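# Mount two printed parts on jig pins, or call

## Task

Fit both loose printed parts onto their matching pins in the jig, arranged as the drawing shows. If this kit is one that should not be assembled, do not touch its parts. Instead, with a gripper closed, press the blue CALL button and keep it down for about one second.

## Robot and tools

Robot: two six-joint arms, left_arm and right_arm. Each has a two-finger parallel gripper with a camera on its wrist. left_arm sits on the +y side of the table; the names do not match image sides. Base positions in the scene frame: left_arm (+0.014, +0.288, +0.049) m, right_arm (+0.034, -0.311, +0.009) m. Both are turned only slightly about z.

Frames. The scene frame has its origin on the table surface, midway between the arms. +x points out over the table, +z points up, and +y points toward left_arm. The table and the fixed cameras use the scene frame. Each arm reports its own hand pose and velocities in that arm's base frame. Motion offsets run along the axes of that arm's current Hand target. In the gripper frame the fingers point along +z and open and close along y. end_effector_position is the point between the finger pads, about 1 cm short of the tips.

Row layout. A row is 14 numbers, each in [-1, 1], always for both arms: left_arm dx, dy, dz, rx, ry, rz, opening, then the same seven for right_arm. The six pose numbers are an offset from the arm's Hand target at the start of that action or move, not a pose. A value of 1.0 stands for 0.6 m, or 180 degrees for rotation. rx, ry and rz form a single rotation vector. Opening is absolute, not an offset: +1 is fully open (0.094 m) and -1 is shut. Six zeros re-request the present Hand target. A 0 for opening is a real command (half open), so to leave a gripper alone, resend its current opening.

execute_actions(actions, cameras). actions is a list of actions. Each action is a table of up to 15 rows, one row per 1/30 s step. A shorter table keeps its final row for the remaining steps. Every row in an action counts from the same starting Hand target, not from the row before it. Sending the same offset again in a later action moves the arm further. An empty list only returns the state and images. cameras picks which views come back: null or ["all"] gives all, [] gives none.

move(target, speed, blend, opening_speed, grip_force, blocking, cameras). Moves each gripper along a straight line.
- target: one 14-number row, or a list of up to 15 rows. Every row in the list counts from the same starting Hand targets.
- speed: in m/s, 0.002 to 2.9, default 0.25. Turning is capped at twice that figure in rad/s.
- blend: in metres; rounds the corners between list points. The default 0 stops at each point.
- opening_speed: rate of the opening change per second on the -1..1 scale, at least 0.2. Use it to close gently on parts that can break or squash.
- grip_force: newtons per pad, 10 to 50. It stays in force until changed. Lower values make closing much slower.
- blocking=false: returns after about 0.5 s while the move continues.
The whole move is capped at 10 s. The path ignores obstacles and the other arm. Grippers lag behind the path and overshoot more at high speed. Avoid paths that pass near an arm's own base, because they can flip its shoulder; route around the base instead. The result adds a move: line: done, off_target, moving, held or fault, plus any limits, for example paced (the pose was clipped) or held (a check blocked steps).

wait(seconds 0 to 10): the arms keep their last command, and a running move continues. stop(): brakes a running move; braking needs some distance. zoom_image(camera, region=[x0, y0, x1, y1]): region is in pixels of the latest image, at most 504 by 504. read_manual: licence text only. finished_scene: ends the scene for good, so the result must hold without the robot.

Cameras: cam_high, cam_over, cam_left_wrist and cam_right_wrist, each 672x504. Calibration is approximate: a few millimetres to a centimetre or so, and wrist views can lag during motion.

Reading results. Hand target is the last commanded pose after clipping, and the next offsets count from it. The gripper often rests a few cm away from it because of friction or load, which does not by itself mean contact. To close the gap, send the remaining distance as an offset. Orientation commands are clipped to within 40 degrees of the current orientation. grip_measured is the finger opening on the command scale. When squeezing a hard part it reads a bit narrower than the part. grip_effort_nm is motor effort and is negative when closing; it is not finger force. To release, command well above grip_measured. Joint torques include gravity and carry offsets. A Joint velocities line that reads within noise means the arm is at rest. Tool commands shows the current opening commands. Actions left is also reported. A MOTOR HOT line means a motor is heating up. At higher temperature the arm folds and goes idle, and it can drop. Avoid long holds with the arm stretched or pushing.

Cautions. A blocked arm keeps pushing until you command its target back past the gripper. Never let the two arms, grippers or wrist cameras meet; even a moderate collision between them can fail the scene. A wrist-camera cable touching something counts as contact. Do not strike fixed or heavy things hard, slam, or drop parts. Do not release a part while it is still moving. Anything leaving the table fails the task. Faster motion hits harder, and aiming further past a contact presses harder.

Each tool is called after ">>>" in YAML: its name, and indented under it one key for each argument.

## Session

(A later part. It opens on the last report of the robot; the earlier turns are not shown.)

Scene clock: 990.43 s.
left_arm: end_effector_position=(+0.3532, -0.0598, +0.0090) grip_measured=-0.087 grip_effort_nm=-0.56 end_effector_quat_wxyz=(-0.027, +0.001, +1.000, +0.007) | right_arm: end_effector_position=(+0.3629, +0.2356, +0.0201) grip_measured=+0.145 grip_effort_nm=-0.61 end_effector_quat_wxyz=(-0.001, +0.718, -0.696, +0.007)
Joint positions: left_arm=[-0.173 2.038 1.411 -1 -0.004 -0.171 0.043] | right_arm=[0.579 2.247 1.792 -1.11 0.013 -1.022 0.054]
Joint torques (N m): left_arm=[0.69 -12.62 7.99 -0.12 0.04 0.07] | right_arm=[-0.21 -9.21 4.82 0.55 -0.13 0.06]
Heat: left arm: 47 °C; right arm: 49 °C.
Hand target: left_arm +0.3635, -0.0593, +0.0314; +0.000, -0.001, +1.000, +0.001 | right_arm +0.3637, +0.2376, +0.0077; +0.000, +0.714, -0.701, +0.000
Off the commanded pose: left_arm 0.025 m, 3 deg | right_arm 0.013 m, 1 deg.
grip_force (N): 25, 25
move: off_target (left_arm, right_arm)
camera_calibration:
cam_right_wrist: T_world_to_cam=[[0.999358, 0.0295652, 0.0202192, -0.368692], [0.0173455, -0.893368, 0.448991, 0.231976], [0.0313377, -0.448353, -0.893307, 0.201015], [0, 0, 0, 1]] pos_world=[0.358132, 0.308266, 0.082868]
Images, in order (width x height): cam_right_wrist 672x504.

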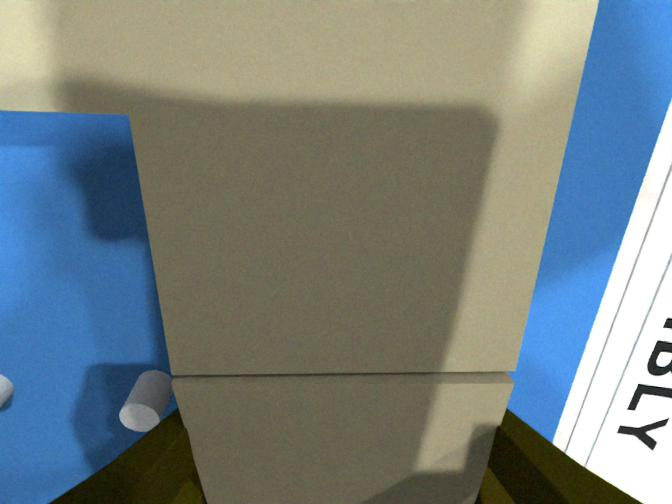

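>>> move:
  target: [0,0,0,0,0,0,-0.3, 0,0,0.006,0,0,0,-0.05]
  speed: 0.03
  cameras: ["cam_right_wrist","cam_over"]

>>> zoom_image:
  camera: "cam_right_wrist"
  region: [160, 240, 520, 460]

Scene clock: 999.63 s.
left_arm: end_effector_position=(+0.3532, -0.0598, +0.0090) grip_measured=-0.087 grip_effort_nm=-0.56 end_effector_quat_wxyz=(-0.027, +0.001, +1.000, +0.007) | right_arm: end_effector_position=(+0.3628, +0.2356, +0.0195) grip_measured=+0.145 grip_effort_nm=-0.61 end_effector_quat_wxyz=(-0.001, +0.718, -0.696, +0.007)
Joint positions: left_arm=[-0.173 2.038 1.411 -1 -0.004 -0.171 0.043] | right_arm=[0.579 2.247 1.789 -1.108 0.013 -1.022 0.054]
Joint torques (N m): left_arm=[0.57 -12.68 7.99 -0.12 0.01 0.04] | right_arm=[-0.28 -8.99 4.31 0.65 -0.14 0.08]
Heat: left arm: 47 °C; right arm: 49 °C.
Hand target: left_arm +0.3635, -0.0593, +0.0314; +0.000, -0.001, +1.000, +0.001 | right_arm +0.3637, +0.2376, +0.0041; +0.000, +0.714, -0.701, +0.000
Off the commanded pose: left_arm 0.025 m, 3 deg | right_arm 0.016 m, 1 deg.
grip_force (N): 25, 25
move: off_target (left_arm, right_arm)
camera_calibration:
cam_right_wrist: T_world_to_cam=[[0.999358, 0.0295652, 0.0202192, -0.368577], [0.0173455, -0.893368, 0.448991, 0.232157], [0.0313377, -0.448353, -0.893307, 0.200438], [0, 0, 0, 1]] pos_world=[0.358032, 0.308166, 0.082268]
Images, in order (width x height): cam_over 672x504, cam_right_wrist 672x504.

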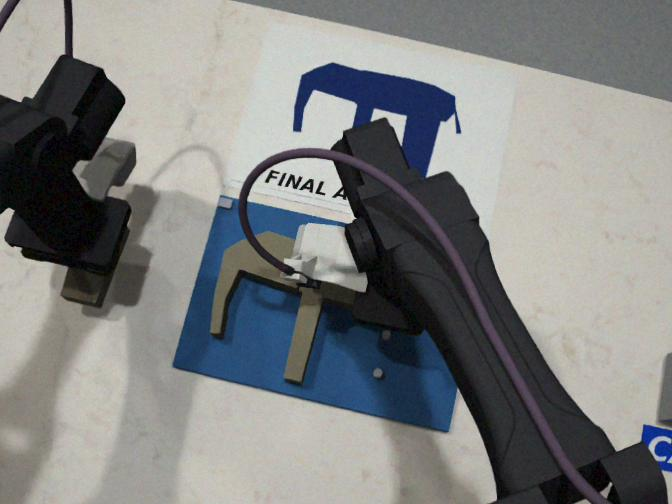

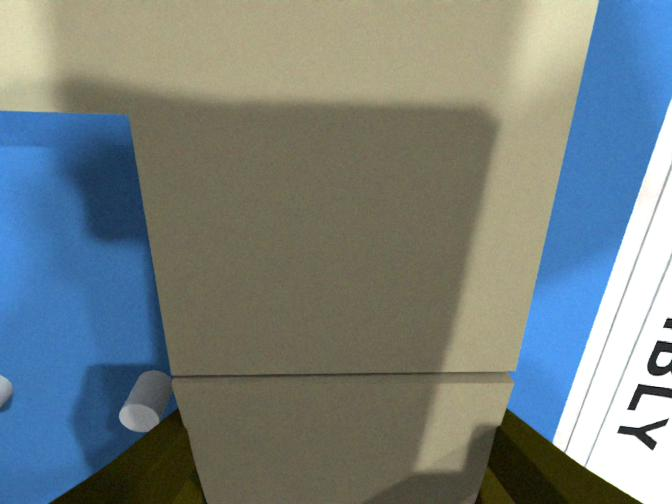

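Scaled by 1.400.

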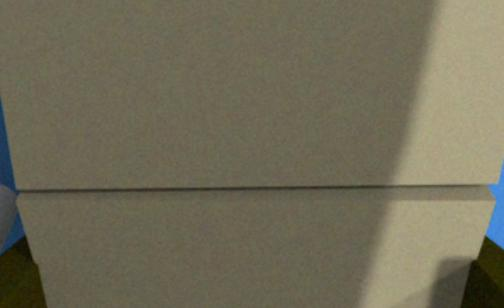

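>>> move:
  target:
    - [0,0,0,0,0,0,-0.3, 0,0,-0.014,0,0,0,-0.05]
    - [0,0,0,0,0,0,-0.3, 0,0,-0.014,0,0,0,0.32]
  speed: 0.03
  opening_speed: 0.4
  cameras: ["cam_right_wrist"]

>>> zoom_image:
  camera: "cam_right_wrist"
  region: [160, 240, 520, 500]

Scene clock: 1025.57 s.
left_arm: end_effector_position=(+0.3532, -0.0598, +0.0090) grip_measured=-0.087 grip_effort_nm=-0.56 end_effector_quat_wxyz=(-0.027, +0.001, +1.000, +0.007) | right_arm: end_effector_position=(+0.3628, +0.2357, +0.0194) grip_measured=+0.319 grip_effort_nm=0.04 end_effector_quat_wxyz=(-0.001, +0.718, -0.696, +0.007)
Joint positions: left_arm=[-0.173 2.038 1.411 -1 -0.004 -0.171 0.043] | right_arm=[0.579 2.247 1.789 -1.108 0.013 -1.022 0.062]
Joint torques (N m): left_arm=[0.66 -12.74 7.9 -0.15 0.02 0.05] | right_arm=[-0.29 -9.55 5.93 0.36 -0.12 0.08]
Heat: left arm: 47 °C; right arm: 48 °C.
Hand target: left_arm +0.3635, -0.0593, +0.0314; +0.000, -0.001, +1.000, +0.001 | right_arm +0.3637, +0.2376, +0.0125; +0.000, +0.714, -0.701, +0.000
Off the commanded pose: left_arm 0.025 m, 3 deg | right_arm 0.007 m, 1 deg.
grip_force (N): 25, 25
move: off_target (left_arm)
camera_calibration:
cam_right_wrist: T_world_to_cam=[[0.99936, 0.029603, 0.0200957, -0.36858], [0.0174459, -0.893526, 0.448672, 0.232331], [0.0312381, -0.448034, -0.89347, 0.200344], [0, 0, 0, 1]] pos_world=[0.358032, 0.308266, 0.0821677]
Images, in order (width x height): cam_right_wrist 672x504.

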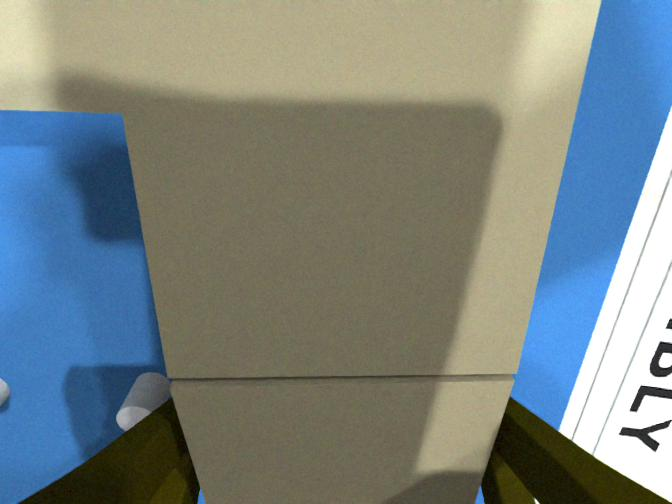

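Scaled by 1.400.

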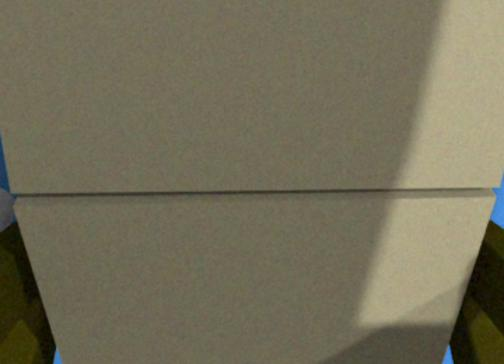

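>>> move:
  target:
    - [0,0,0,0,0,0,-0.3, 0,0,0,0,0,0,0.42]
    - [0,0,0,0,0,0,-0.3, 0,0,-0.17,0,0,0,0.42]
  speed: [0.1,0.12]
  cameras: ["cam_right_wrist","cam_left_wrist"]

>>> zoom_image:
  camera: "cam_right_wrist"
  region: [160, 180, 520, 440]

Scene clock: 1041.83 s.
left_arm: end_effector_position=(+0.3532, -0.0598, +0.0090) grip_measured=-0.087 grip_effort_nm=-0.55 end_effector_quat_wxyz=(-0.027, +0.001, +1.000, +0.007) | right_arm: end_effector_position=(+0.3641, +0.2365, +0.1093) grip_measured=+0.419 grip_effort_nm=0.04 end_effector_quat_wxyz=(+0.003, +0.718, -0.696, +0.006)
Joint positions: left_arm=[-0.173 2.038 1.411 -1 -0.004 -0.171 0.043] | right_arm=[0.579 2.247 2.148 -1.474 0.013 -1.022 0.067]
Joint torques (N m): left_arm=[0.69 -12.68 7.98 -0.12 0.04 0.06] | right_arm=[-0.25 -10.86 7.49 0.13 -0.12 0.07]
Heat: left arm: 47 °C; right arm: 49 °C.
Hand target: left_arm +0.3635, -0.0593, +0.0314; +0.000, -0.001, +1.000, +0.001 | right_arm +0.3637, +0.2377, +0.1145; +0.000, +0.714, -0.701, +0.000
Off the commanded pose: left_arm 0.025 m, 3 deg | right_arm 0.005 m, 1 deg.
grip_force (N): 25, 25
move: off_target (left_arm)
camera_calibration:
cam_left_wrist: T_world_to_cam=[[0.0118725, -0.999926, 0.00263309, -0.0677598], [-0.873004, -0.00908142, 0.487628, 0.341103], [-0.487568, -0.00808805, -0.873048, 0.269531], [0, 0, 0, 1]] pos_world=[0.430003, -0.0624771, 0.0691605]
cam_right_wrist: T_world_to_cam=[[0.999474, 0.0296259, 0.0132131, -0.37097], [0.0204437, -0.891521, 0.452519, 0.190716], [0.025186, -0.45201, -0.891657, 0.283939], [0, 0, 0, 1]] pos_world=[0.359725, 0.309361, 0.171775]
Images, in order (width x height): cam_left_wrist 672x504, cam_right_wrist 672x504.

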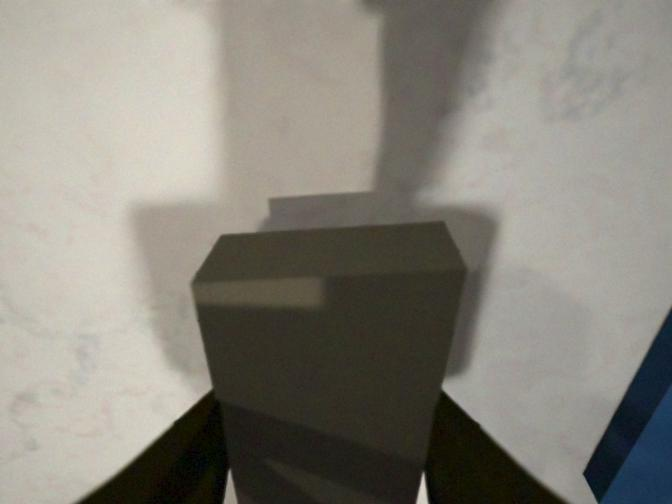

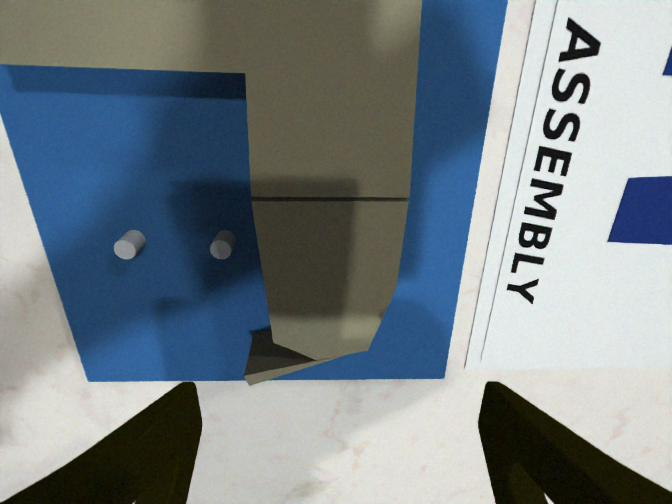

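Scaled by 1.400.

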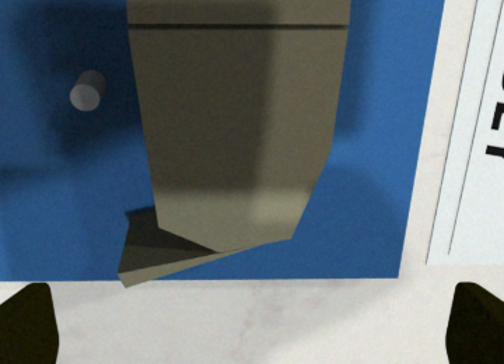

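>>> move:
  target:
    - [0,0,-0.0917,0,0,0,-0.3, 0.2,0.05,-0.06,0,0,0,0.42]
    - [0.1433,-0.5288,-0.09,0,0,-0.0044,-0.3, 0.398,0.107,-0.1,0,0,0,0.42]
  speed: [0.15,0.3]
  blend: [0.02,0]

Scene clock: 1106.50 s.
left_arm: end_effector_position=(+0.2738, -0.3782, +0.0856) grip_measured=-0.087 grip_effort_nm=-0.56 end_effector_quat_wxyz=(+0.000, -0.002, +1.000, -0.005) | right_arm: end_effector_position=(+0.3125, -0.0041, +0.1654) grip_measured=+0.419 grip_effort_nm=0.04 end_effector_quat_wxyz=(+0.007, +0.710, -0.705, +0.001)
Joint positions: left_arm=[-0.944 2.41 2.334 -1.487 0.006 -0.948 0.043] | right_arm=[-0.01 1.743 1.652 -1.487 0.011 -1.588 0.067]
Joint torques (N m): left_arm=[0.5 -10.91 8.72 -0.07 -0.07 -0.06] | right_arm=[-0.02 -9.95 5.04 0.05 -0.12 -0.13]
Heat: left arm: 48 °C; right arm: 52 °C.
Hand target: left_arm +0.2778, -0.3768, +0.0850; +0.000, -0.008, +1.000, +0.001 | right_arm +0.3040, -0.0023, +0.1746; +0.000, +0.714, -0.701, +0.000
Off the commanded pose: left_arm 0.004 m, 1 deg | right_arm 0.013 m, 1 deg.
grip_force (N): 25, 25
move: off_target (right_arm)
camera_calibration:
cam_left_wrist: T_world_to_cam=[[0.0168274, -0.999518, 0.0261053, -0.388531], [-0.897952, -0.00362361, 0.440078, 0.244538], [-0.439771, -0.0308467, -0.89758, 0.275484], [0, 0, 0, 1]] pos_world=[0.347272, -0.37896, 0.149796]
cam_right_wrist: T_world_to_cam=[[0.99998, 0.00636005, 0.000644472, -0.311264], [0.00538449, -0.89233, 0.451352, -0.0432032], [0.0034457, -0.451339, -0.892346, 0.233407], [0, 0, 0, 1]] pos_world=[0.310686, 0.068774, 0.227981]

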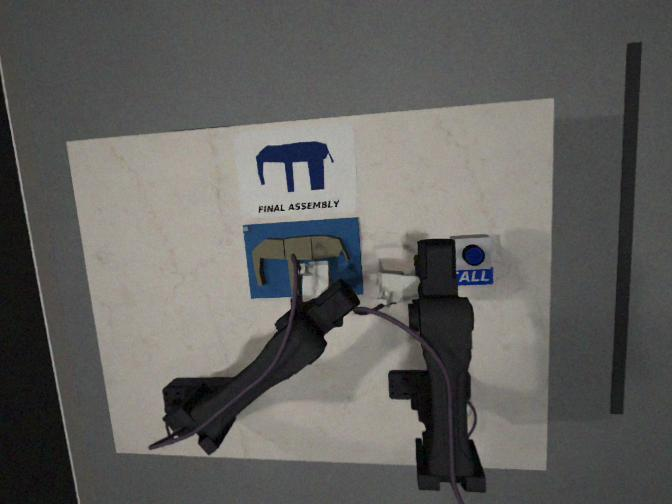

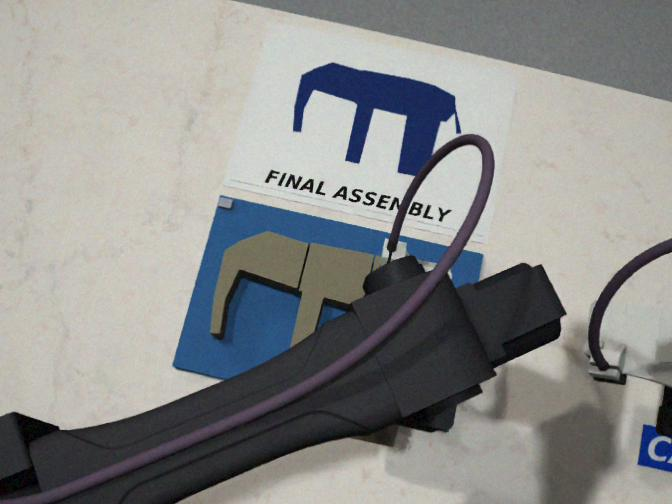

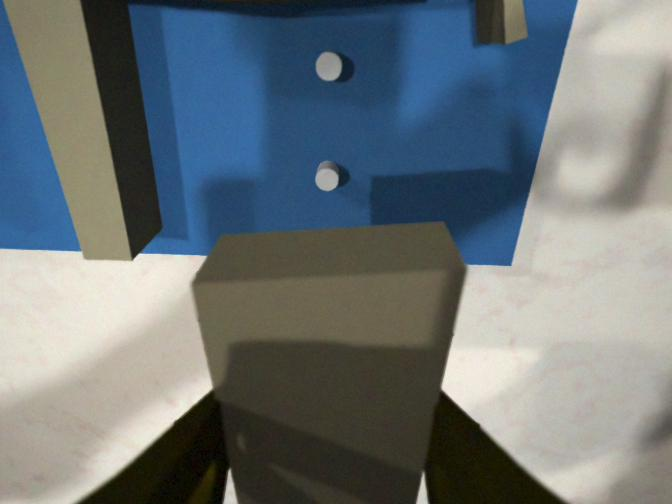

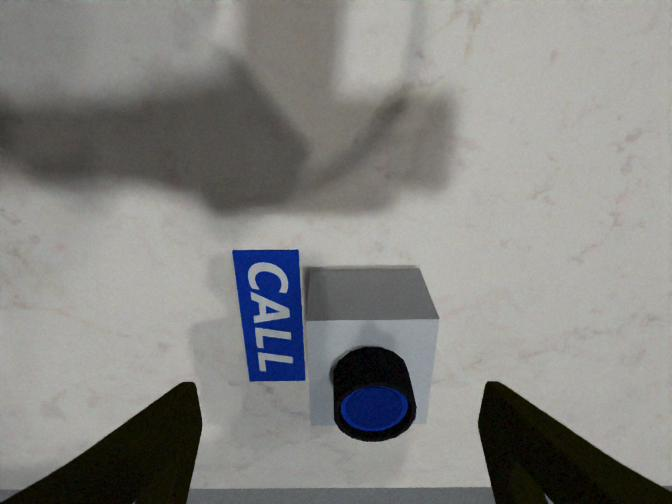

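>>> move:
  target: [-0.05, 0, 0, 0, 0, 0, -0.3, 0,0,0,0,0,0,0.42]
  speed: 0.12
  cameras: ["cam_left_wrist"]

>>> zoom_image:
  camera: "cam_left_wrist"
  region: [160, 0, 520, 260]

Scene clock: 1115.57 s.
left_arm: end_effector_position=(+0.3066, -0.3761, +0.0855) grip_measured=-0.087 grip_effort_nm=-0.56 end_effector_quat_wxyz=(+0.007, -0.010, +1.000, -0.014) | right_arm: end_effector_position=(+0.3125, -0.0041, +0.1654) grip_measured=+0.419 grip_effort_nm=0.04 end_effector_quat_wxyz=(+0.007, +0.710, -0.705, +0.001)
Joint positions: left_arm=[-0.887 2.509 2.515 -1.545 0.006 -0.908 0.043] | right_arm=[-0.01 1.743 1.652 -1.487 0.011 -1.588 0.067]
Joint torques (N m): left_arm=[0.01 -11.43 8.66 -0.02 -0.07 0.07] | right_arm=[-0.01 -9.95 5.07 0.06 -0.11 -0.14]
Heat: left arm: 46 °C; right arm: 53 °C.
Hand target: left_arm +0.3079, -0.3763, +0.0850; +0.000, -0.008, +1.000, +0.001 | right_arm +0.3040, -0.0023, +0.1746; +0.000, +0.713, -0.701, +0.000
Off the commanded pose: left_arm 0.001 m, 2 deg | right_arm 0.013 m, 1 deg.
joint sent to its limit (left arm) — joint 4 (wrist pitch), lower limit. The joint targets still meet the commanded pose.
grip_force (N): 25, 25
move: off_target (right_arm)
camera_calibration:
cam_left_wrist: T_world_to_cam=[[0.0334264, -0.998416, 0.0452555, -0.393342], [-0.904482, -0.0109553, 0.42637, 0.274371], [-0.425199, -0.0551848, -0.903416, 0.276726], [0, 0, 0, 1]] pos_world=[0.378975, -0.374442, 0.150816]
Images, in order (width x height): cam_left_wrist 672x504.

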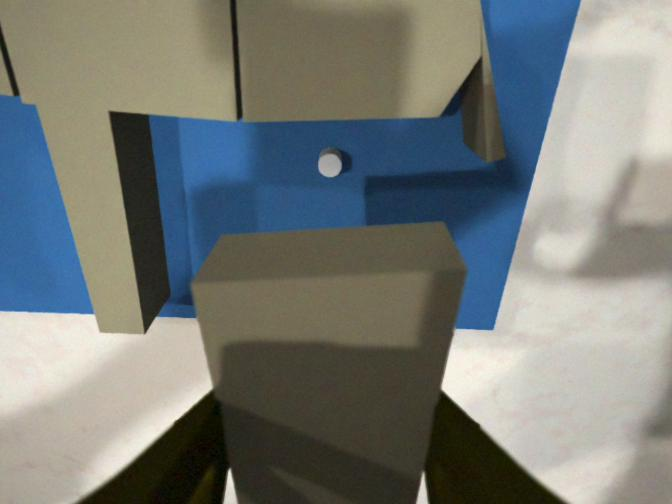

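Scaled by 1.400.

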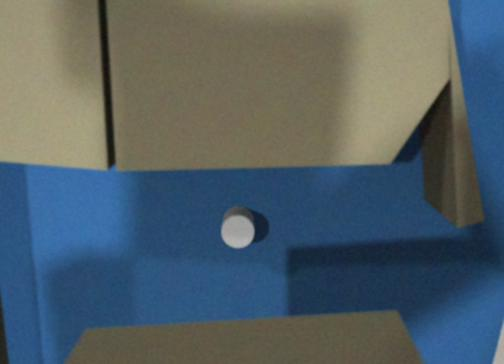

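>>> move:
  target: [0.005, -0.0017, 0.12, 0, 0, 0, -0.3, 0,0,0,0,0,0,0.42]
  speed: 0.1
  cameras: ["cam_left_wrist"]

>>> zoom_image:
  camera: "cam_left_wrist"
  region: [160, 60, 520, 320]

Scene clock: 1255.60 s.
left_arm: end_effector_position=(+0.3044, -0.3735, +0.0151) grip_measured=-0.087 grip_effort_nm=-0.55 end_effector_quat_wxyz=(-0.006, -0.010, +1.000, +0.003) | right_arm: end_effector_position=(+0.3125, -0.0041, +0.1654) grip_measured=+0.419 grip_effort_nm=0.03 end_effector_quat_wxyz=(+0.007, +0.710, -0.705, +0.001)
Joint positions: left_arm=[-0.887 2.509 2.233 -1.307 0.006 -0.907 0.043] | right_arm=[-0.01 1.743 1.652 -1.487 0.011 -1.588 0.067]
Joint torques (N m): left_arm=[-0.51 -12.6 6.08 0.26 -0.07 -0.03] | right_arm=[-0.05 -9.96 5.08 0.06 -0.1 -0.12]
Heat: left arm: 46 °C; right arm: 54 °C.
Hand target: left_arm +0.3050, -0.3773, +0.0130; +0.000, -0.008, +1.000, +0.001 | right_arm +0.3040, -0.0023, +0.1746; +0.000, +0.713, -0.701, +0.000
Off the commanded pose: left_arm 0.004 m, 1 deg | right_arm 0.013 m, 1 deg.
grip_force (N): 25, 25
move: off_target (right_arm)
camera_calibration:
cam_left_wrist: T_world_to_cam=[[0.0333657, -0.999383, 0.0109478, -0.387226], [-0.892577, -0.024868, 0.450208, 0.293292], [-0.449658, -0.0247932, -0.892856, 0.231037], [0, 0, 0, 1]] pos_world=[0.378594, -0.373966, 0.0784796]
Images, in order (width x height): cam_left_wrist 672x504.

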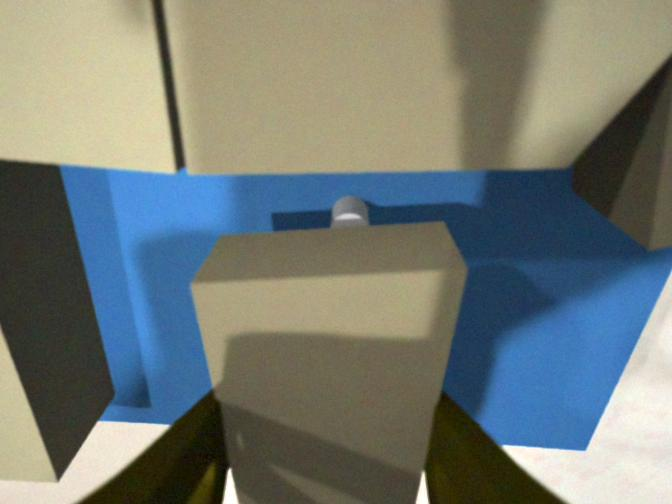

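Scaled by 1.400.

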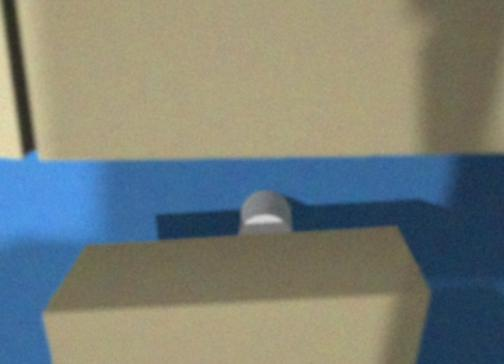

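>>> move:
  target: [-0.02, -0.0037, 0.0, 0, 0, 0.0033, -0.3, 0,0,0,0,0,0,0.42]
  speed: 0.1
  cameras: ["cam_left_wrist"]

>>> zoom_image:
  camera: "cam_left_wrist"
  region: [160, 60, 520, 320]

Scene clock: 1278.67 s.
left_arm: end_effector_position=(+0.3128, -0.3811, +0.0144) grip_measured=-0.087 grip_effort_nm=-0.56 end_effector_quat_wxyz=(+0.000, -0.001, +1.000, -0.005) | right_arm: end_effector_position=(+0.3125, -0.0041, +0.1654) grip_measured=+0.419 grip_effort_nm=0.04 end_effector_quat_wxyz=(+0.007, +0.710, -0.705, +0.001)
Joint positions: left_arm=[-0.883 2.55 2.306 -1.319 0.006 -0.886 0.043] | right_arm=[-0.01 1.743 1.652 -1.487 0.011 -1.588 0.067]
Joint torques (N m): left_arm=[0.55 -11.69 8.77 -0.09 -0.05 0.08] | right_arm=[-0.08 -9.92 5.03 0.06 -0.12 -0.13]
Heat: left arm: 47 °C; right arm: 54 °C.
Hand target: left_arm +0.3169, -0.3794, +0.0129; +0.000, -0.002, +1.000, +0.001 | right_arm +0.3040, -0.0023, +0.1746; +0.000, +0.713, -0.701, +0.000
Off the commanded pose: left_arm 0.005 m, 1 deg | right_arm 0.013 m, 1 deg.
grip_force (N): 25, 25
move: off_target (right_arm)
camera_calibration:
cam_left_wrist: T_world_to_cam=[[0.0160425, -0.999523, 0.0263755, -0.389946], [-0.898296, -0.00282334, 0.439382, 0.311283], [-0.439099, -0.0307419, -0.897913, 0.2284], [0, 0, 0, 1]] pos_world=[0.38617, -0.38186, 0.0785962]
Images, in order (width x height): cam_left_wrist 672x504.

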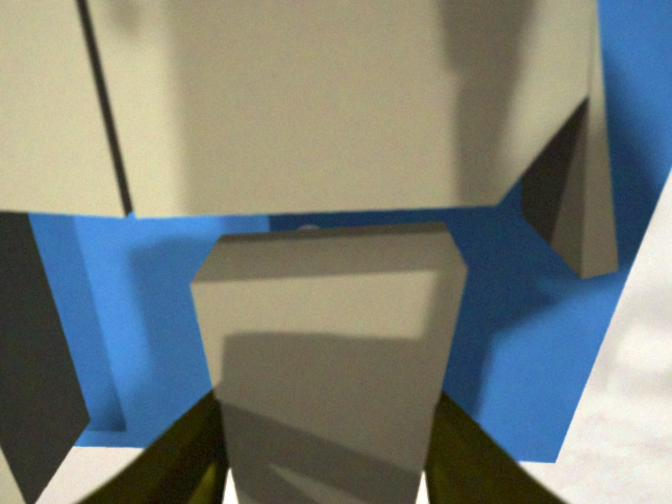

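Scaled by 1.400.

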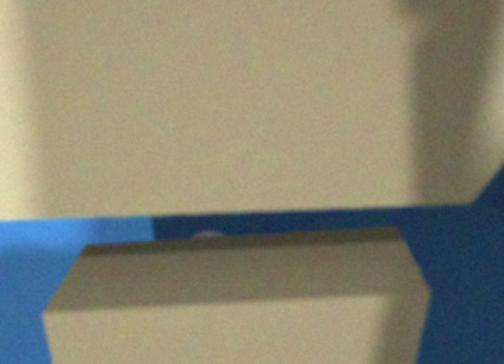

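>>> move:
  target: [-0.0095, 0.0065, 0.0, 0, 0, 0, -0.3, 0,0,0,0,0,0,0.42]
  speed: 0.1
  cameras: ["cam_left_wrist"]

>>> zoom_image:
  camera: "cam_left_wrist"
  region: [160, 60, 520, 320]

Scene clock: 1310.27 s.
left_arm: end_effector_position=(+0.3186, -0.3772, +0.0145) grip_measured=-0.087 grip_effort_nm=-0.55 end_effector_quat_wxyz=(+0.000, -0.002, +1.000, -0.005) | right_arm: end_effector_position=(+0.3125, -0.0041, +0.1654) grip_measured=+0.419 grip_effort_nm=0.03 end_effector_quat_wxyz=(+0.007, +0.710, -0.705, +0.001)
Joint positions: left_arm=[-0.869 2.554 2.315 -1.323 0.006 -0.873 0.043] | right_arm=[-0.01 1.743 1.652 -1.487 0.011 -1.588 0.067]
Joint torques (N m): left_arm=[0.61 -11.55 8.85 -0.06 -0.07 0.03] | right_arm=[-0.05 -9.91 5.01 0.08 -0.11 -0.12]
Heat: left arm: 45 °C; right arm: 54 °C.
Hand target: left_arm +0.3227, -0.3754, +0.0129; +0.000, -0.002, +1.000, +0.001 | right_arm +0.3040, -0.0023, +0.1746; +0.000, +0.713, -0.701, +0.000
Off the commanded pose: left_arm 0.005 m, 1 deg | right_arm 0.013 m, 1 deg.
grip_force (N): 25, 25
move: off_target (right_arm)
camera_calibration:
cam_left_wrist: T_world_to_cam=[[0.0163864, -0.99951, 0.0266552, -0.386298], [-0.898489, -0.00302328, 0.438985, 0.316448], [-0.438689, -0.0311429, -0.898099, 0.23095], [0, 0, 0, 1]] pos_world=[0.39197, -0.37796, 0.0787965]
Images, in order (width x height): cam_left_wrist 672x504.

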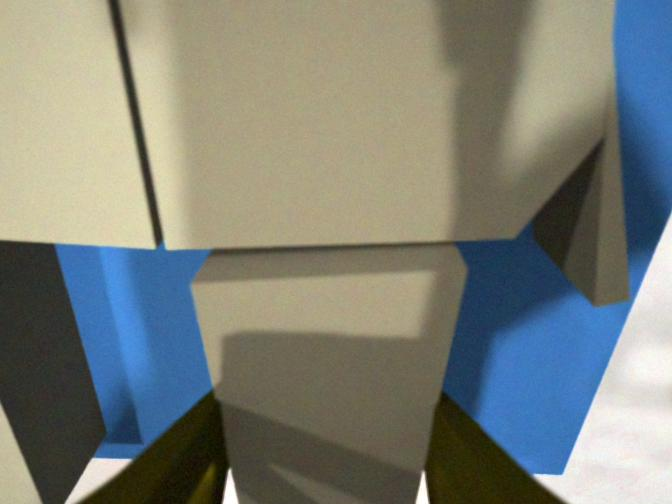

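Scaled by 1.400.

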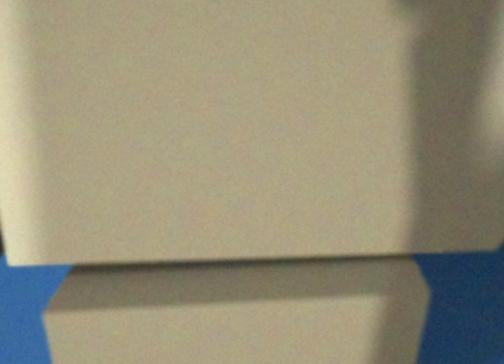

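>>> move:
  target:
    - [-0.0028, 0.0017, 0.0, 0, 0, 0, -0.3, 0,0,0,0,0,0,0.42]
    - [-0.0028, 0.0017, 0.012, 0, 0, 0, -0.3, 0,0,0,0,0,0,0.42]
  speed: [0.1,0.05]
  cameras: ["cam_left_wrist"]

>>> zoom_image:
  camera: "cam_left_wrist"
  region: [160, 100, 520, 360]

Scene clock: 1324.43 s.
left_arm: end_effector_position=(+0.3191, -0.3760, +0.0145) grip_measured=-0.087 grip_effort_nm=-0.55 end_effector_quat_wxyz=(+0.000, -0.001, +1.000, -0.004) | right_arm: end_effector_position=(+0.3125, -0.0041, +0.1654) grip_measured=+0.419 grip_effort_nm=0.04 end_effector_quat_wxyz=(+0.007, +0.710, -0.705, +0.001)
Joint positions: left_arm=[-0.867 2.554 2.315 -1.326 0.006 -0.868 0.043] | right_arm=[-0.01 1.743 1.652 -1.487 0.011 -1.588 0.067]
Joint torques (N m): left_arm=[0.75 -11.37 6.98 0.19 -0.06 0.05] | right_arm=[-0.1 -9.94 5.15 0.05 -0.12 -0.12]
Heat: left arm: 46 °C; right arm: 54 °C.
Hand target: left_arm +0.3243, -0.3744, +0.0058; +0.000, -0.002, +1.000, +0.001 | right_arm +0.3040, -0.0023, +0.1746; +0.000, +0.713, -0.701, +0.000
Off the commanded pose: left_arm 0.010 m, 1 deg | right_arm 0.013 m, 1 deg.
grip_force (N): 25, 25
move: off_target (right_arm)
camera_calibration:
cam_left_wrist: T_world_to_cam=[[0.014482, -0.999585, 0.0249038, -0.38455], [-0.897833, -0.00203737, 0.440332, 0.317042], [-0.440098, -0.0287363, -0.89749, 0.232561], [0, 0, 0, 1]] pos_world=[0.39257, -0.377062, 0.0786946]
Images, in order (width x height): cam_left_wrist 672x504.

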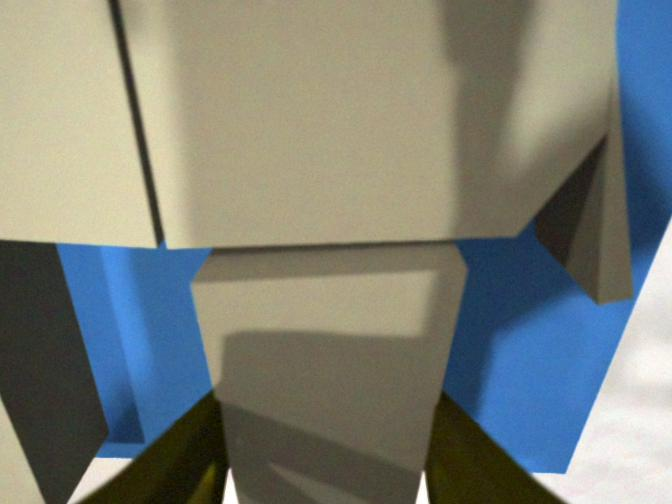

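Scaled by 1.400.

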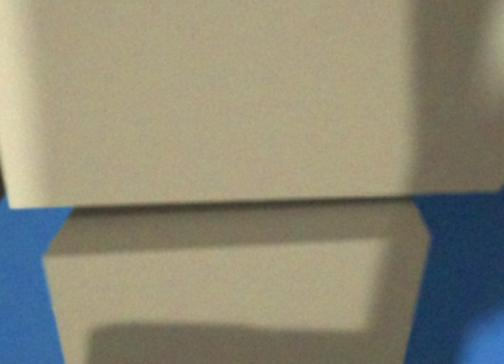

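>>> move:
  target: [-0.0037, 0.0012, 0.005, 0, 0, 0, -0.3, 0,0,0,0,0,0,0.42]
  speed: [0.05]
  cameras: ["cam_left_wrist"]

>>> zoom_image:
  camera: "cam_left_wrist"
  region: [160, 100, 520, 360]

Scene clock: 1337.10 s.
left_arm: end_effector_position=(+0.3202, -0.3735, +0.0089) grip_measured=-0.087 grip_effort_nm=-0.55 end_effector_quat_wxyz=(-0.004, -0.001, +1.000, +0.001) | right_arm: end_effector_position=(+0.3125, -0.0041, +0.1654) grip_measured=+0.419 grip_effort_nm=0.04 end_effector_quat_wxyz=(+0.007, +0.710, -0.705, +0.001)
Joint positions: left_arm=[-0.862 2.566 2.315 -1.326 0.006 -0.864 0.043] | right_arm=[-0.01 1.743 1.652 -1.487 0.011 -1.588 0.067]
Joint torques (N m): left_arm=[0.58 -11.74 7.2 0.26 -0.06 0.06] | right_arm=[-0.05 -9.88 5.11 0.08 -0.11 -0.13]
Heat: left arm: 46 °C; right arm: 54 °C.
Hand target: left_arm +0.3265, -0.3737, +0.0028; +0.000, -0.002, +1.000, +0.001 | right_arm +0.3040, -0.0023, +0.1746; +0.000, +0.713, -0.701, +0.000
Off the commanded pose: left_arm 0.009 m, 1 deg | right_arm 0.013 m, 1 deg.
grip_force (N): 25, 25
move: off_target (right_arm)
camera_calibration:
cam_left_wrist: T_world_to_cam=[[0.0154052, -0.999756, 0.0158556, -0.382196], [-0.89441, -0.00668962, 0.447198, 0.317541], [-0.446983, -0.0210706, -0.894294, 0.233065], [0, 0, 0, 1]] pos_world=[0.394076, -0.375067, 0.0724848]
Images, in order (width x height): cam_left_wrist 672x504.

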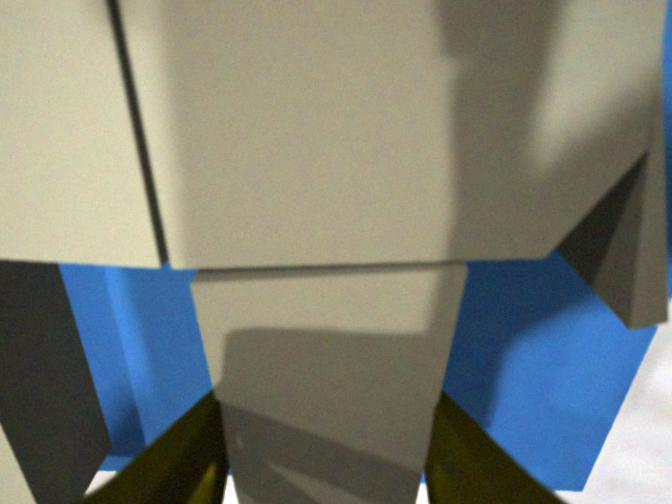

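Scaled by 1.400.

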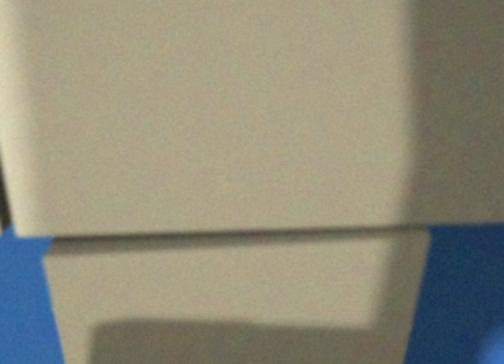

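>>> move:
  target:
    - [0.0368, -0.0263, -0.0202, 0, 0, 0, -0.3, 0,0,0,0,0,0,0.42]
    - [0.0045, 0.0, -0.0168, 0, 0, 0, -0.3, 0,0,0,0,0,0,0.42]
  speed: [0.1,0.1]
  cameras: ["cam_left_wrist"]

>>> zoom_image:
  camera: "cam_left_wrist"
  region: [160, 100, 560, 360]

Scene clock: 1371.37 s.
left_arm: end_effector_position=(+0.3206, -0.3718, +0.0089) grip_measured=-0.087 grip_effort_nm=-0.56 end_effector_quat_wxyz=(-0.007, -0.005, +1.000, +0.001) | right_arm: end_effector_position=(+0.3125, -0.0041, +0.1654) grip_measured=+0.419 grip_effort_nm=0.04 end_effector_quat_wxyz=(+0.007, +0.710, -0.705, +0.001)
Joint positions: left_arm=[-0.858 2.566 2.315 -1.33 0.009 -0.868 0.043] | right_arm=[-0.01 1.743 1.652 -1.487 0.011 -1.588 0.067]
Joint torques (N m): left_arm=[0.02 -12.66 8.38 0.01 -0.11 0.04] | right_arm=[-0.09 -9.95 5 0.07 -0.11 -0.14]
Heat: left arm: 45 °C; right arm: 54 °C.
Hand target: left_arm +0.3238, -0.3737, +0.0129; +0.000, -0.002, +1.000, +0.001 | right_arm +0.3040, -0.0023, +0.1746; +0.000, +0.713, -0.701, +0.000
Off the commanded pose: left_arm 0.005 m, 1 deg | right_arm 0.013 m, 1 deg.
grip_force (N): 25, 25
move: off_target (right_arm)
camera_calibration:
cam_left_wrist: T_world_to_cam=[[0.0238971, -0.999606, 0.0147144, -0.383118], [-0.891931, -0.0146705, 0.451933, 0.314122], [-0.451539, -0.0239241, -0.891931, 0.23377], [0, 0, 0, 1]] pos_world=[0.394887, -0.372766, 0.0721824]
Images, in order (width x height): cam_left_wrist 672x504.

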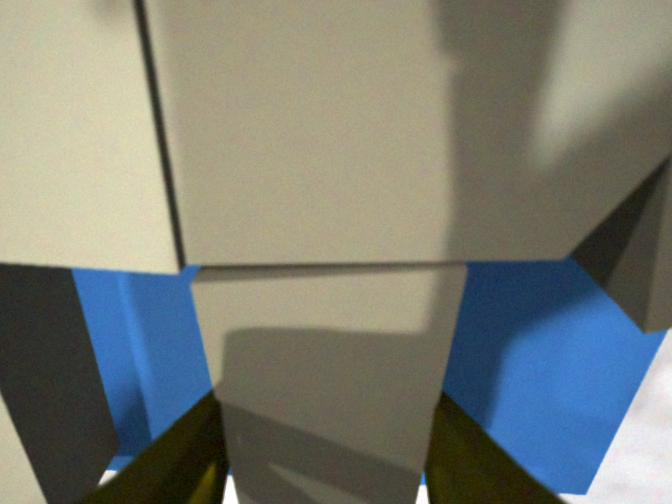

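Scaled by 1.260.

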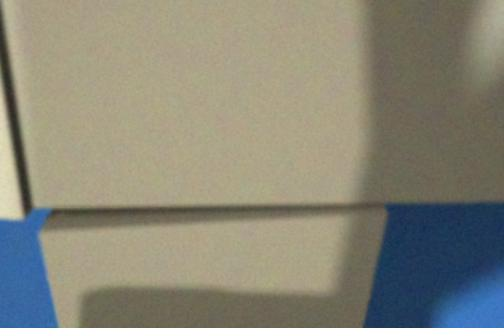

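>>> move:
  target:
    - [0,0,-0.1,0,0,0,-0.3,0,0,0,0,0,0,0.42]
    - [0.0517,-0.0422,-0.1,0,0,0,-0.3,0,0,0,0,0,0,0.42]
    - [-0.003,-0.0028,-0.1,0,0,0,-0.3,0,0,0,0,0,0,0.42]
    - [-0.003,-0.0028,0.0057,0,0,0,-0.3,0,0,0,0,0,0,0.42]
  speed: [0.15,0.15,0.1,0.1]
  blend: [0.01,0,0,0]
  cameras: ["cam_left_wrist"]

>>> zoom_image:
  camera: "cam_left_wrist"
  region: [100, 100, 600, 360]

Scene clock: 1396.70 s.
left_arm: end_effector_position=(+0.3228, -0.3702, +0.0175) grip_measured=-0.087 grip_effort_nm=-0.56 end_effector_quat_wxyz=(-0.007, -0.007, +1.000, +0.003) | right_arm: end_effector_position=(+0.3125, -0.0041, +0.1654) grip_measured=+0.419 grip_effort_nm=0.04 end_effector_quat_wxyz=(+0.007, +0.710, -0.705, +0.001)
Joint positions: left_arm=[-0.854 2.574 2.364 -1.374 0.006 -0.867 0.043] | right_arm=[-0.01 1.743 1.652 -1.487 0.011 -1.588 0.067]
Joint torques (N m): left_arm=[-0.43 -11.97 6.09 0.4 -0.06 0.05] | right_arm=[-0.08 -9.94 5.04 0.05 -0.12 -0.15]
Heat: left arm: 46 °C; right arm: 54 °C.
Hand target: left_arm +0.3257, -0.3753, +0.0095; +0.000, -0.002, +1.000, +0.001 | right_arm +0.3040, -0.0023, +0.1746; +0.000, +0.713, -0.701, +0.000
Off the commanded pose: left_arm 0.010 m, 1 deg | right_arm 0.013 m, 1 deg.
grip_force (N): 25, 25
move: off_target (right_arm)
camera_calibration:
cam_left_wrist: T_world_to_cam=[[0.0265817, -0.999594, 0.0102654, -0.382498], [-0.892169, -0.0190904, 0.451298, 0.310683], [-0.450919, -0.0211547, -0.892314, 0.243146], [0, 0, 0, 1]] pos_world=[0.396989, -0.371268, 0.0806787]
Images, in order (width x height): cam_left_wrist 672x504.

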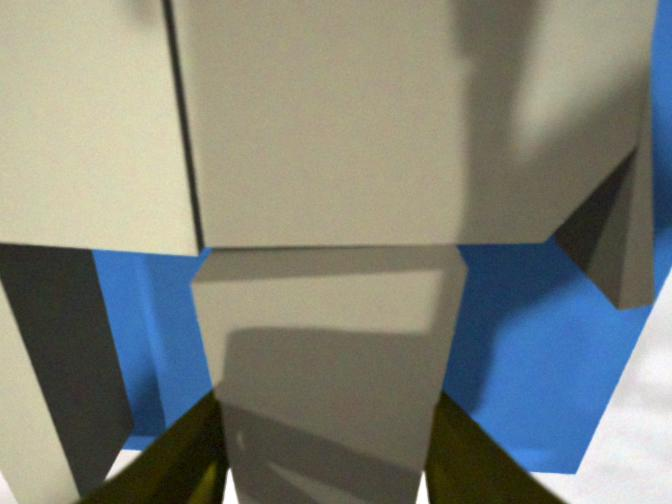

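Scaled by 1.008.

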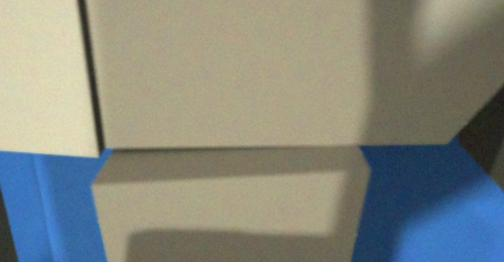

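>>> move:
  target:
    - [0.009,-0.0073,0,0,0,0.005,-0.3,0,0,0,0,0,0,0.42]
    - [0.0048,-0.0123,0.0083,0,0,0.005,-0.3,0,0,0,0,0,0,0.42]
  speed: [0.1,0.05]
  cameras: ["cam_left_wrist"]

>>> zoom_image:
  camera: "cam_left_wrist"
  region: [100, 100, 600, 360]

Scene clock: 1422.63 s.
left_arm: end_effector_position=(+0.3199, -0.3762, +0.0078) grip_measured=-0.087 grip_effort_nm=-0.55 end_effector_quat_wxyz=(-0.007, +0.000, +1.000, +0.004) | right_arm: end_effector_position=(+0.3125, -0.0041, +0.1654) grip_measured=+0.419 grip_effort_nm=0.04 end_effector_quat_wxyz=(+0.007, +0.710, -0.705, +0.001)
Joint positions: left_arm=[-0.866 2.596 2.367 -1.357 0.006 -0.865 0.043] | right_arm=[-0.01 1.743 1.652 -1.487 0.011 -1.588 0.067]
Joint torques (N m): left_arm=[-0.5 -11.75 8.39 0.23 -0.07 0.06] | right_arm=[-0.08 -9.95 5.07 0.07 -0.11 -0.11]
Heat: left arm: 49 °C; right arm: 54 °C.
Hand target: left_arm +0.3228, -0.3827, +0.0044; +0.000, +0.006, +1.000, +0.001 | right_arm +0.3040, -0.0023, +0.1746; +0.000, +0.713, -0.701, +0.000
Off the commanded pose: left_arm 0.008 m, 1 deg | right_arm 0.013 m, 1 deg.
grip_force (N): 25, 25
move: off_target (right_arm)
camera_calibration:
cam_left_wrist: T_world_to_cam=[[0.0128736, -0.999879, 0.00868926, -0.384018], [-0.891528, -0.00754274, 0.452902, 0.316466], [-0.452782, -0.0135772, -0.891518, 0.236527], [0, 0, 0, 1]] pos_world=[0.394178, -0.378373, 0.0708768]
Images, in order (width x height): cam_left_wrist 672x504.

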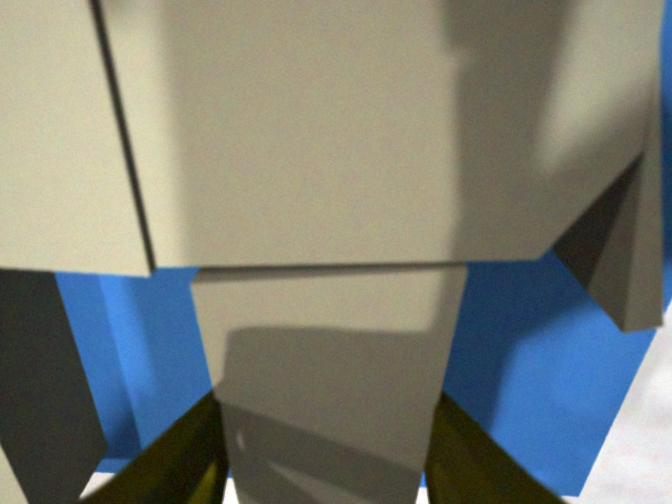

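Scaled by 1.008.

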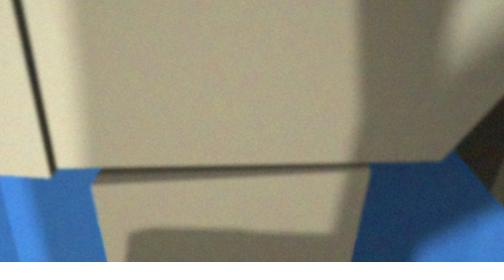

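>>> move:
  target: [-0.0085,0.0068,0,0,0,0.004,-0.3,0,0,0,0,0,0,0.42]
  speed: 0.1
  cameras: ["cam_left_wrist"]

>>> zoom_image:
  camera: "cam_left_wrist"
  region: [100, 100, 600, 360]

Scene clock: 1444.10 s.
left_arm: end_effector_position=(+0.3199, -0.3762, +0.0078) grip_measured=-0.087 grip_effort_nm=-0.56 end_effector_quat_wxyz=(-0.007, +0.013, +1.000, +0.004) | right_arm: end_effector_position=(+0.3125, -0.0041, +0.1654) grip_measured=+0.419 grip_effort_nm=0.04 end_effector_quat_wxyz=(+0.007, +0.710, -0.705, +0.001)
Joint positions: left_arm=[-0.866 2.596 2.367 -1.357 0.006 -0.841 0.043] | right_arm=[-0.01 1.743 1.652 -1.487 0.011 -1.588 0.067]
Joint torques (N m): left_arm=[0.54 -11.7 8.49 0.19 -0.05 0.05] | right_arm=[-0.05 -9.92 5.11 0.05 -0.09 -0.14]
Heat: left arm: 49 °C; right arm: 54 °C.
Hand target: left_arm +0.3280, -0.3787, +0.0044; +0.000, +0.012, +1.000, +0.001 | right_arm +0.3040, -0.0023, +0.1746; +0.000, +0.713, -0.701, +0.000
Off the commanded pose: left_arm 0.009 m, 1 deg | right_arm 0.013 m, 1 deg.
grip_force (N): 25, 25
move: off_target (right_arm)
camera_calibration:
cam_left_wrist: T_world_to_cam=[[-0.0115405, -0.999893, 0.00903461, -0.37623], [-0.891342, 0.0143817, 0.453103, 0.324681], [-0.453185, -0.00282391, -0.891412, 0.240733], [0, 0, 0, 1]] pos_world=[0.394157, -0.380179, 0.0708771]
Images, in order (width x height): cam_left_wrist 672x504.

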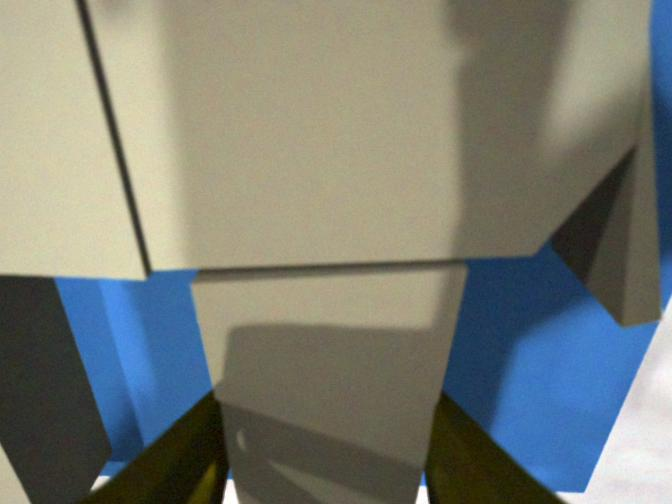

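Scaled by 1.008.

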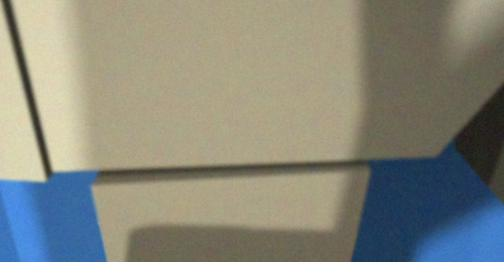

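>>> move:
  target: [-0.0023,0.0019,0,0,0,-0.0015,-0.3,0,0,0,0,0,0,0.42]
  speed: 0.1
  cameras: ["cam_left_wrist"]

>>> zoom_image:
  camera: "cam_left_wrist"
  region: [100, 100, 600, 360]

Scene clock: 1457.30 s.
left_arm: end_effector_position=(+0.3213, -0.3749, +0.0078) grip_measured=-0.087 grip_effort_nm=-0.56 end_effector_quat_wxyz=(-0.007, +0.011, +1.000, +0.004) | right_arm: end_effector_position=(+0.3125, -0.0041, +0.1654) grip_measured=+0.419 grip_effort_nm=0.04 end_effector_quat_wxyz=(+0.007, +0.710, -0.705, +0.001)
Joint positions: left_arm=[-0.862 2.596 2.367 -1.357 0.006 -0.84 0.043] | right_arm=[-0.01 1.743 1.652 -1.487 0.011 -1.588 0.067]
Joint torques (N m): left_arm=[0.57 -11.66 8.72 0.18 -0.08 0.03] | right_arm=[-0.03 -9.94 5.04 0.05 -0.12 -0.13]
Heat: left arm: 49 °C; right arm: 54 °C.
Hand target: left_arm +0.3294, -0.3776, +0.0044; +0.000, +0.009, +1.000, +0.001 | right_arm +0.3040, -0.0023, +0.1746; +0.000, +0.713, -0.701, +0.000
Off the commanded pose: left_arm 0.009 m, 1 deg | right_arm 0.013 m, 1 deg.
grip_force (N): 25, 25
move: off_target (right_arm)
camera_calibration:
cam_left_wrist: T_world_to_cam=[[-0.00850029, -0.999923, 0.00908056, -0.37593], [-0.891392, 0.0116922, 0.453081, 0.324913], [-0.453153, -0.00424302, -0.891423, 0.240823], [0, 0, 0, 1]] pos_world=[0.395559, -0.378678, 0.0708771]
Images, in order (width x height): cam_left_wrist 672x504.

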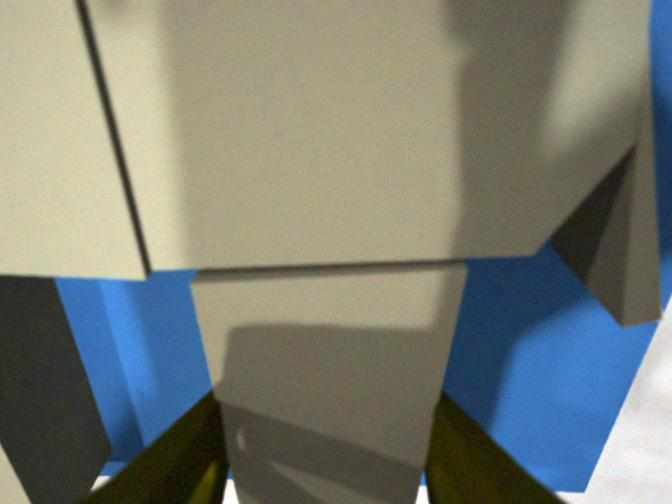

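Scaled by 1.008.

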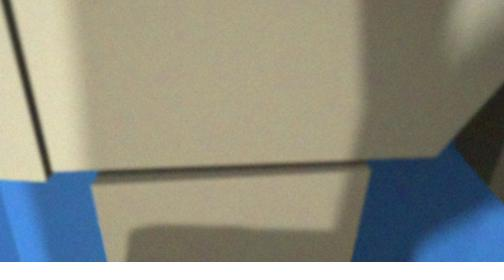

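>>> move:
  target: [0,0,-0.022,0,0,0,-0.3,0,0,0,0,0,0,0.42]
  speed: 0.1
  cameras: ["cam_left_wrist"]

>>> zoom_image:
  camera: "cam_left_wrist"
  region: [100, 100, 600, 360]

Scene clock: 1470.27 s.
left_arm: end_effector_position=(+0.3239, -0.3782, +0.0187) grip_measured=-0.087 grip_effort_nm=-0.55 end_effector_quat_wxyz=(-0.003, +0.011, +1.000, -0.002) | right_arm: end_effector_position=(+0.3125, -0.0041, +0.1654) grip_measured=+0.419 grip_effort_nm=0.03 end_effector_quat_wxyz=(+0.007, +0.710, -0.705, +0.001)
Joint positions: left_arm=[-0.862 2.604 2.425 -1.393 0.007 -0.839 0.043] | right_arm=[-0.01 1.743 1.652 -1.487 0.011 -1.588 0.067]
Joint torques (N m): left_arm=[0.59 -11.79 8.94 0.02 -0.06 0.02] | right_arm=[-0.05 -9.94 5.09 0.07 -0.11 -0.11]
Heat: left arm: 49 °C; right arm: 54 °C.
Hand target: left_arm +0.3294, -0.3776, +0.0176; +0.000, +0.009, +1.000, +0.001 | right_arm +0.3040, -0.0023, +0.1746; +0.000, +0.713, -0.701, +0.000
Off the commanded pose: left_arm 0.006 m, 1 deg | right_arm 0.013 m, 1 deg.
grip_force (N): 25, 25
move: off_target (right_arm)
camera_calibration:
cam_left_wrist: T_world_to_cam=[[-0.00940493, -0.999745, 0.0205336, -0.379127], [-0.895389, 0.0175617, 0.444938, 0.326047], [-0.445185, -0.0142009, -0.895326, 0.24547], [0, 0, 0, 1]] pos_world=[0.397653, -0.381271, 0.0824895]
Images, in order (width x height): cam_left_wrist 672x504.

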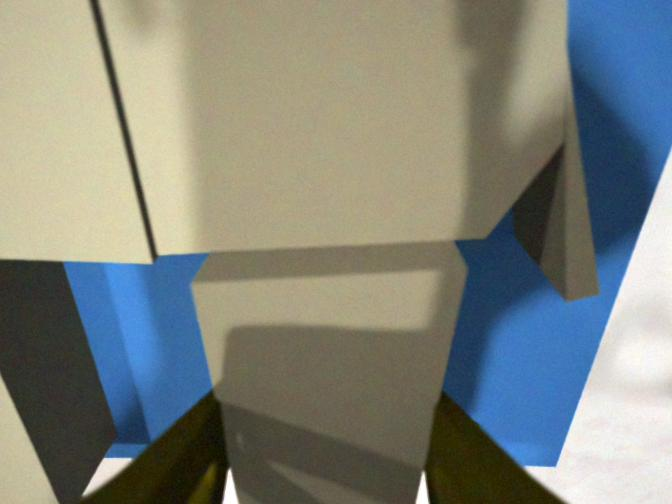

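Scaled by 1.008.

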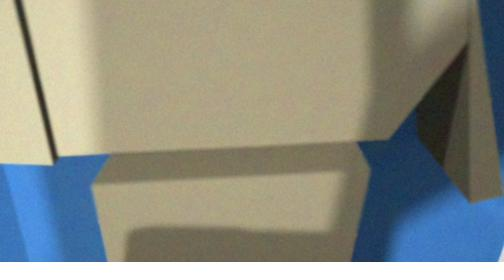

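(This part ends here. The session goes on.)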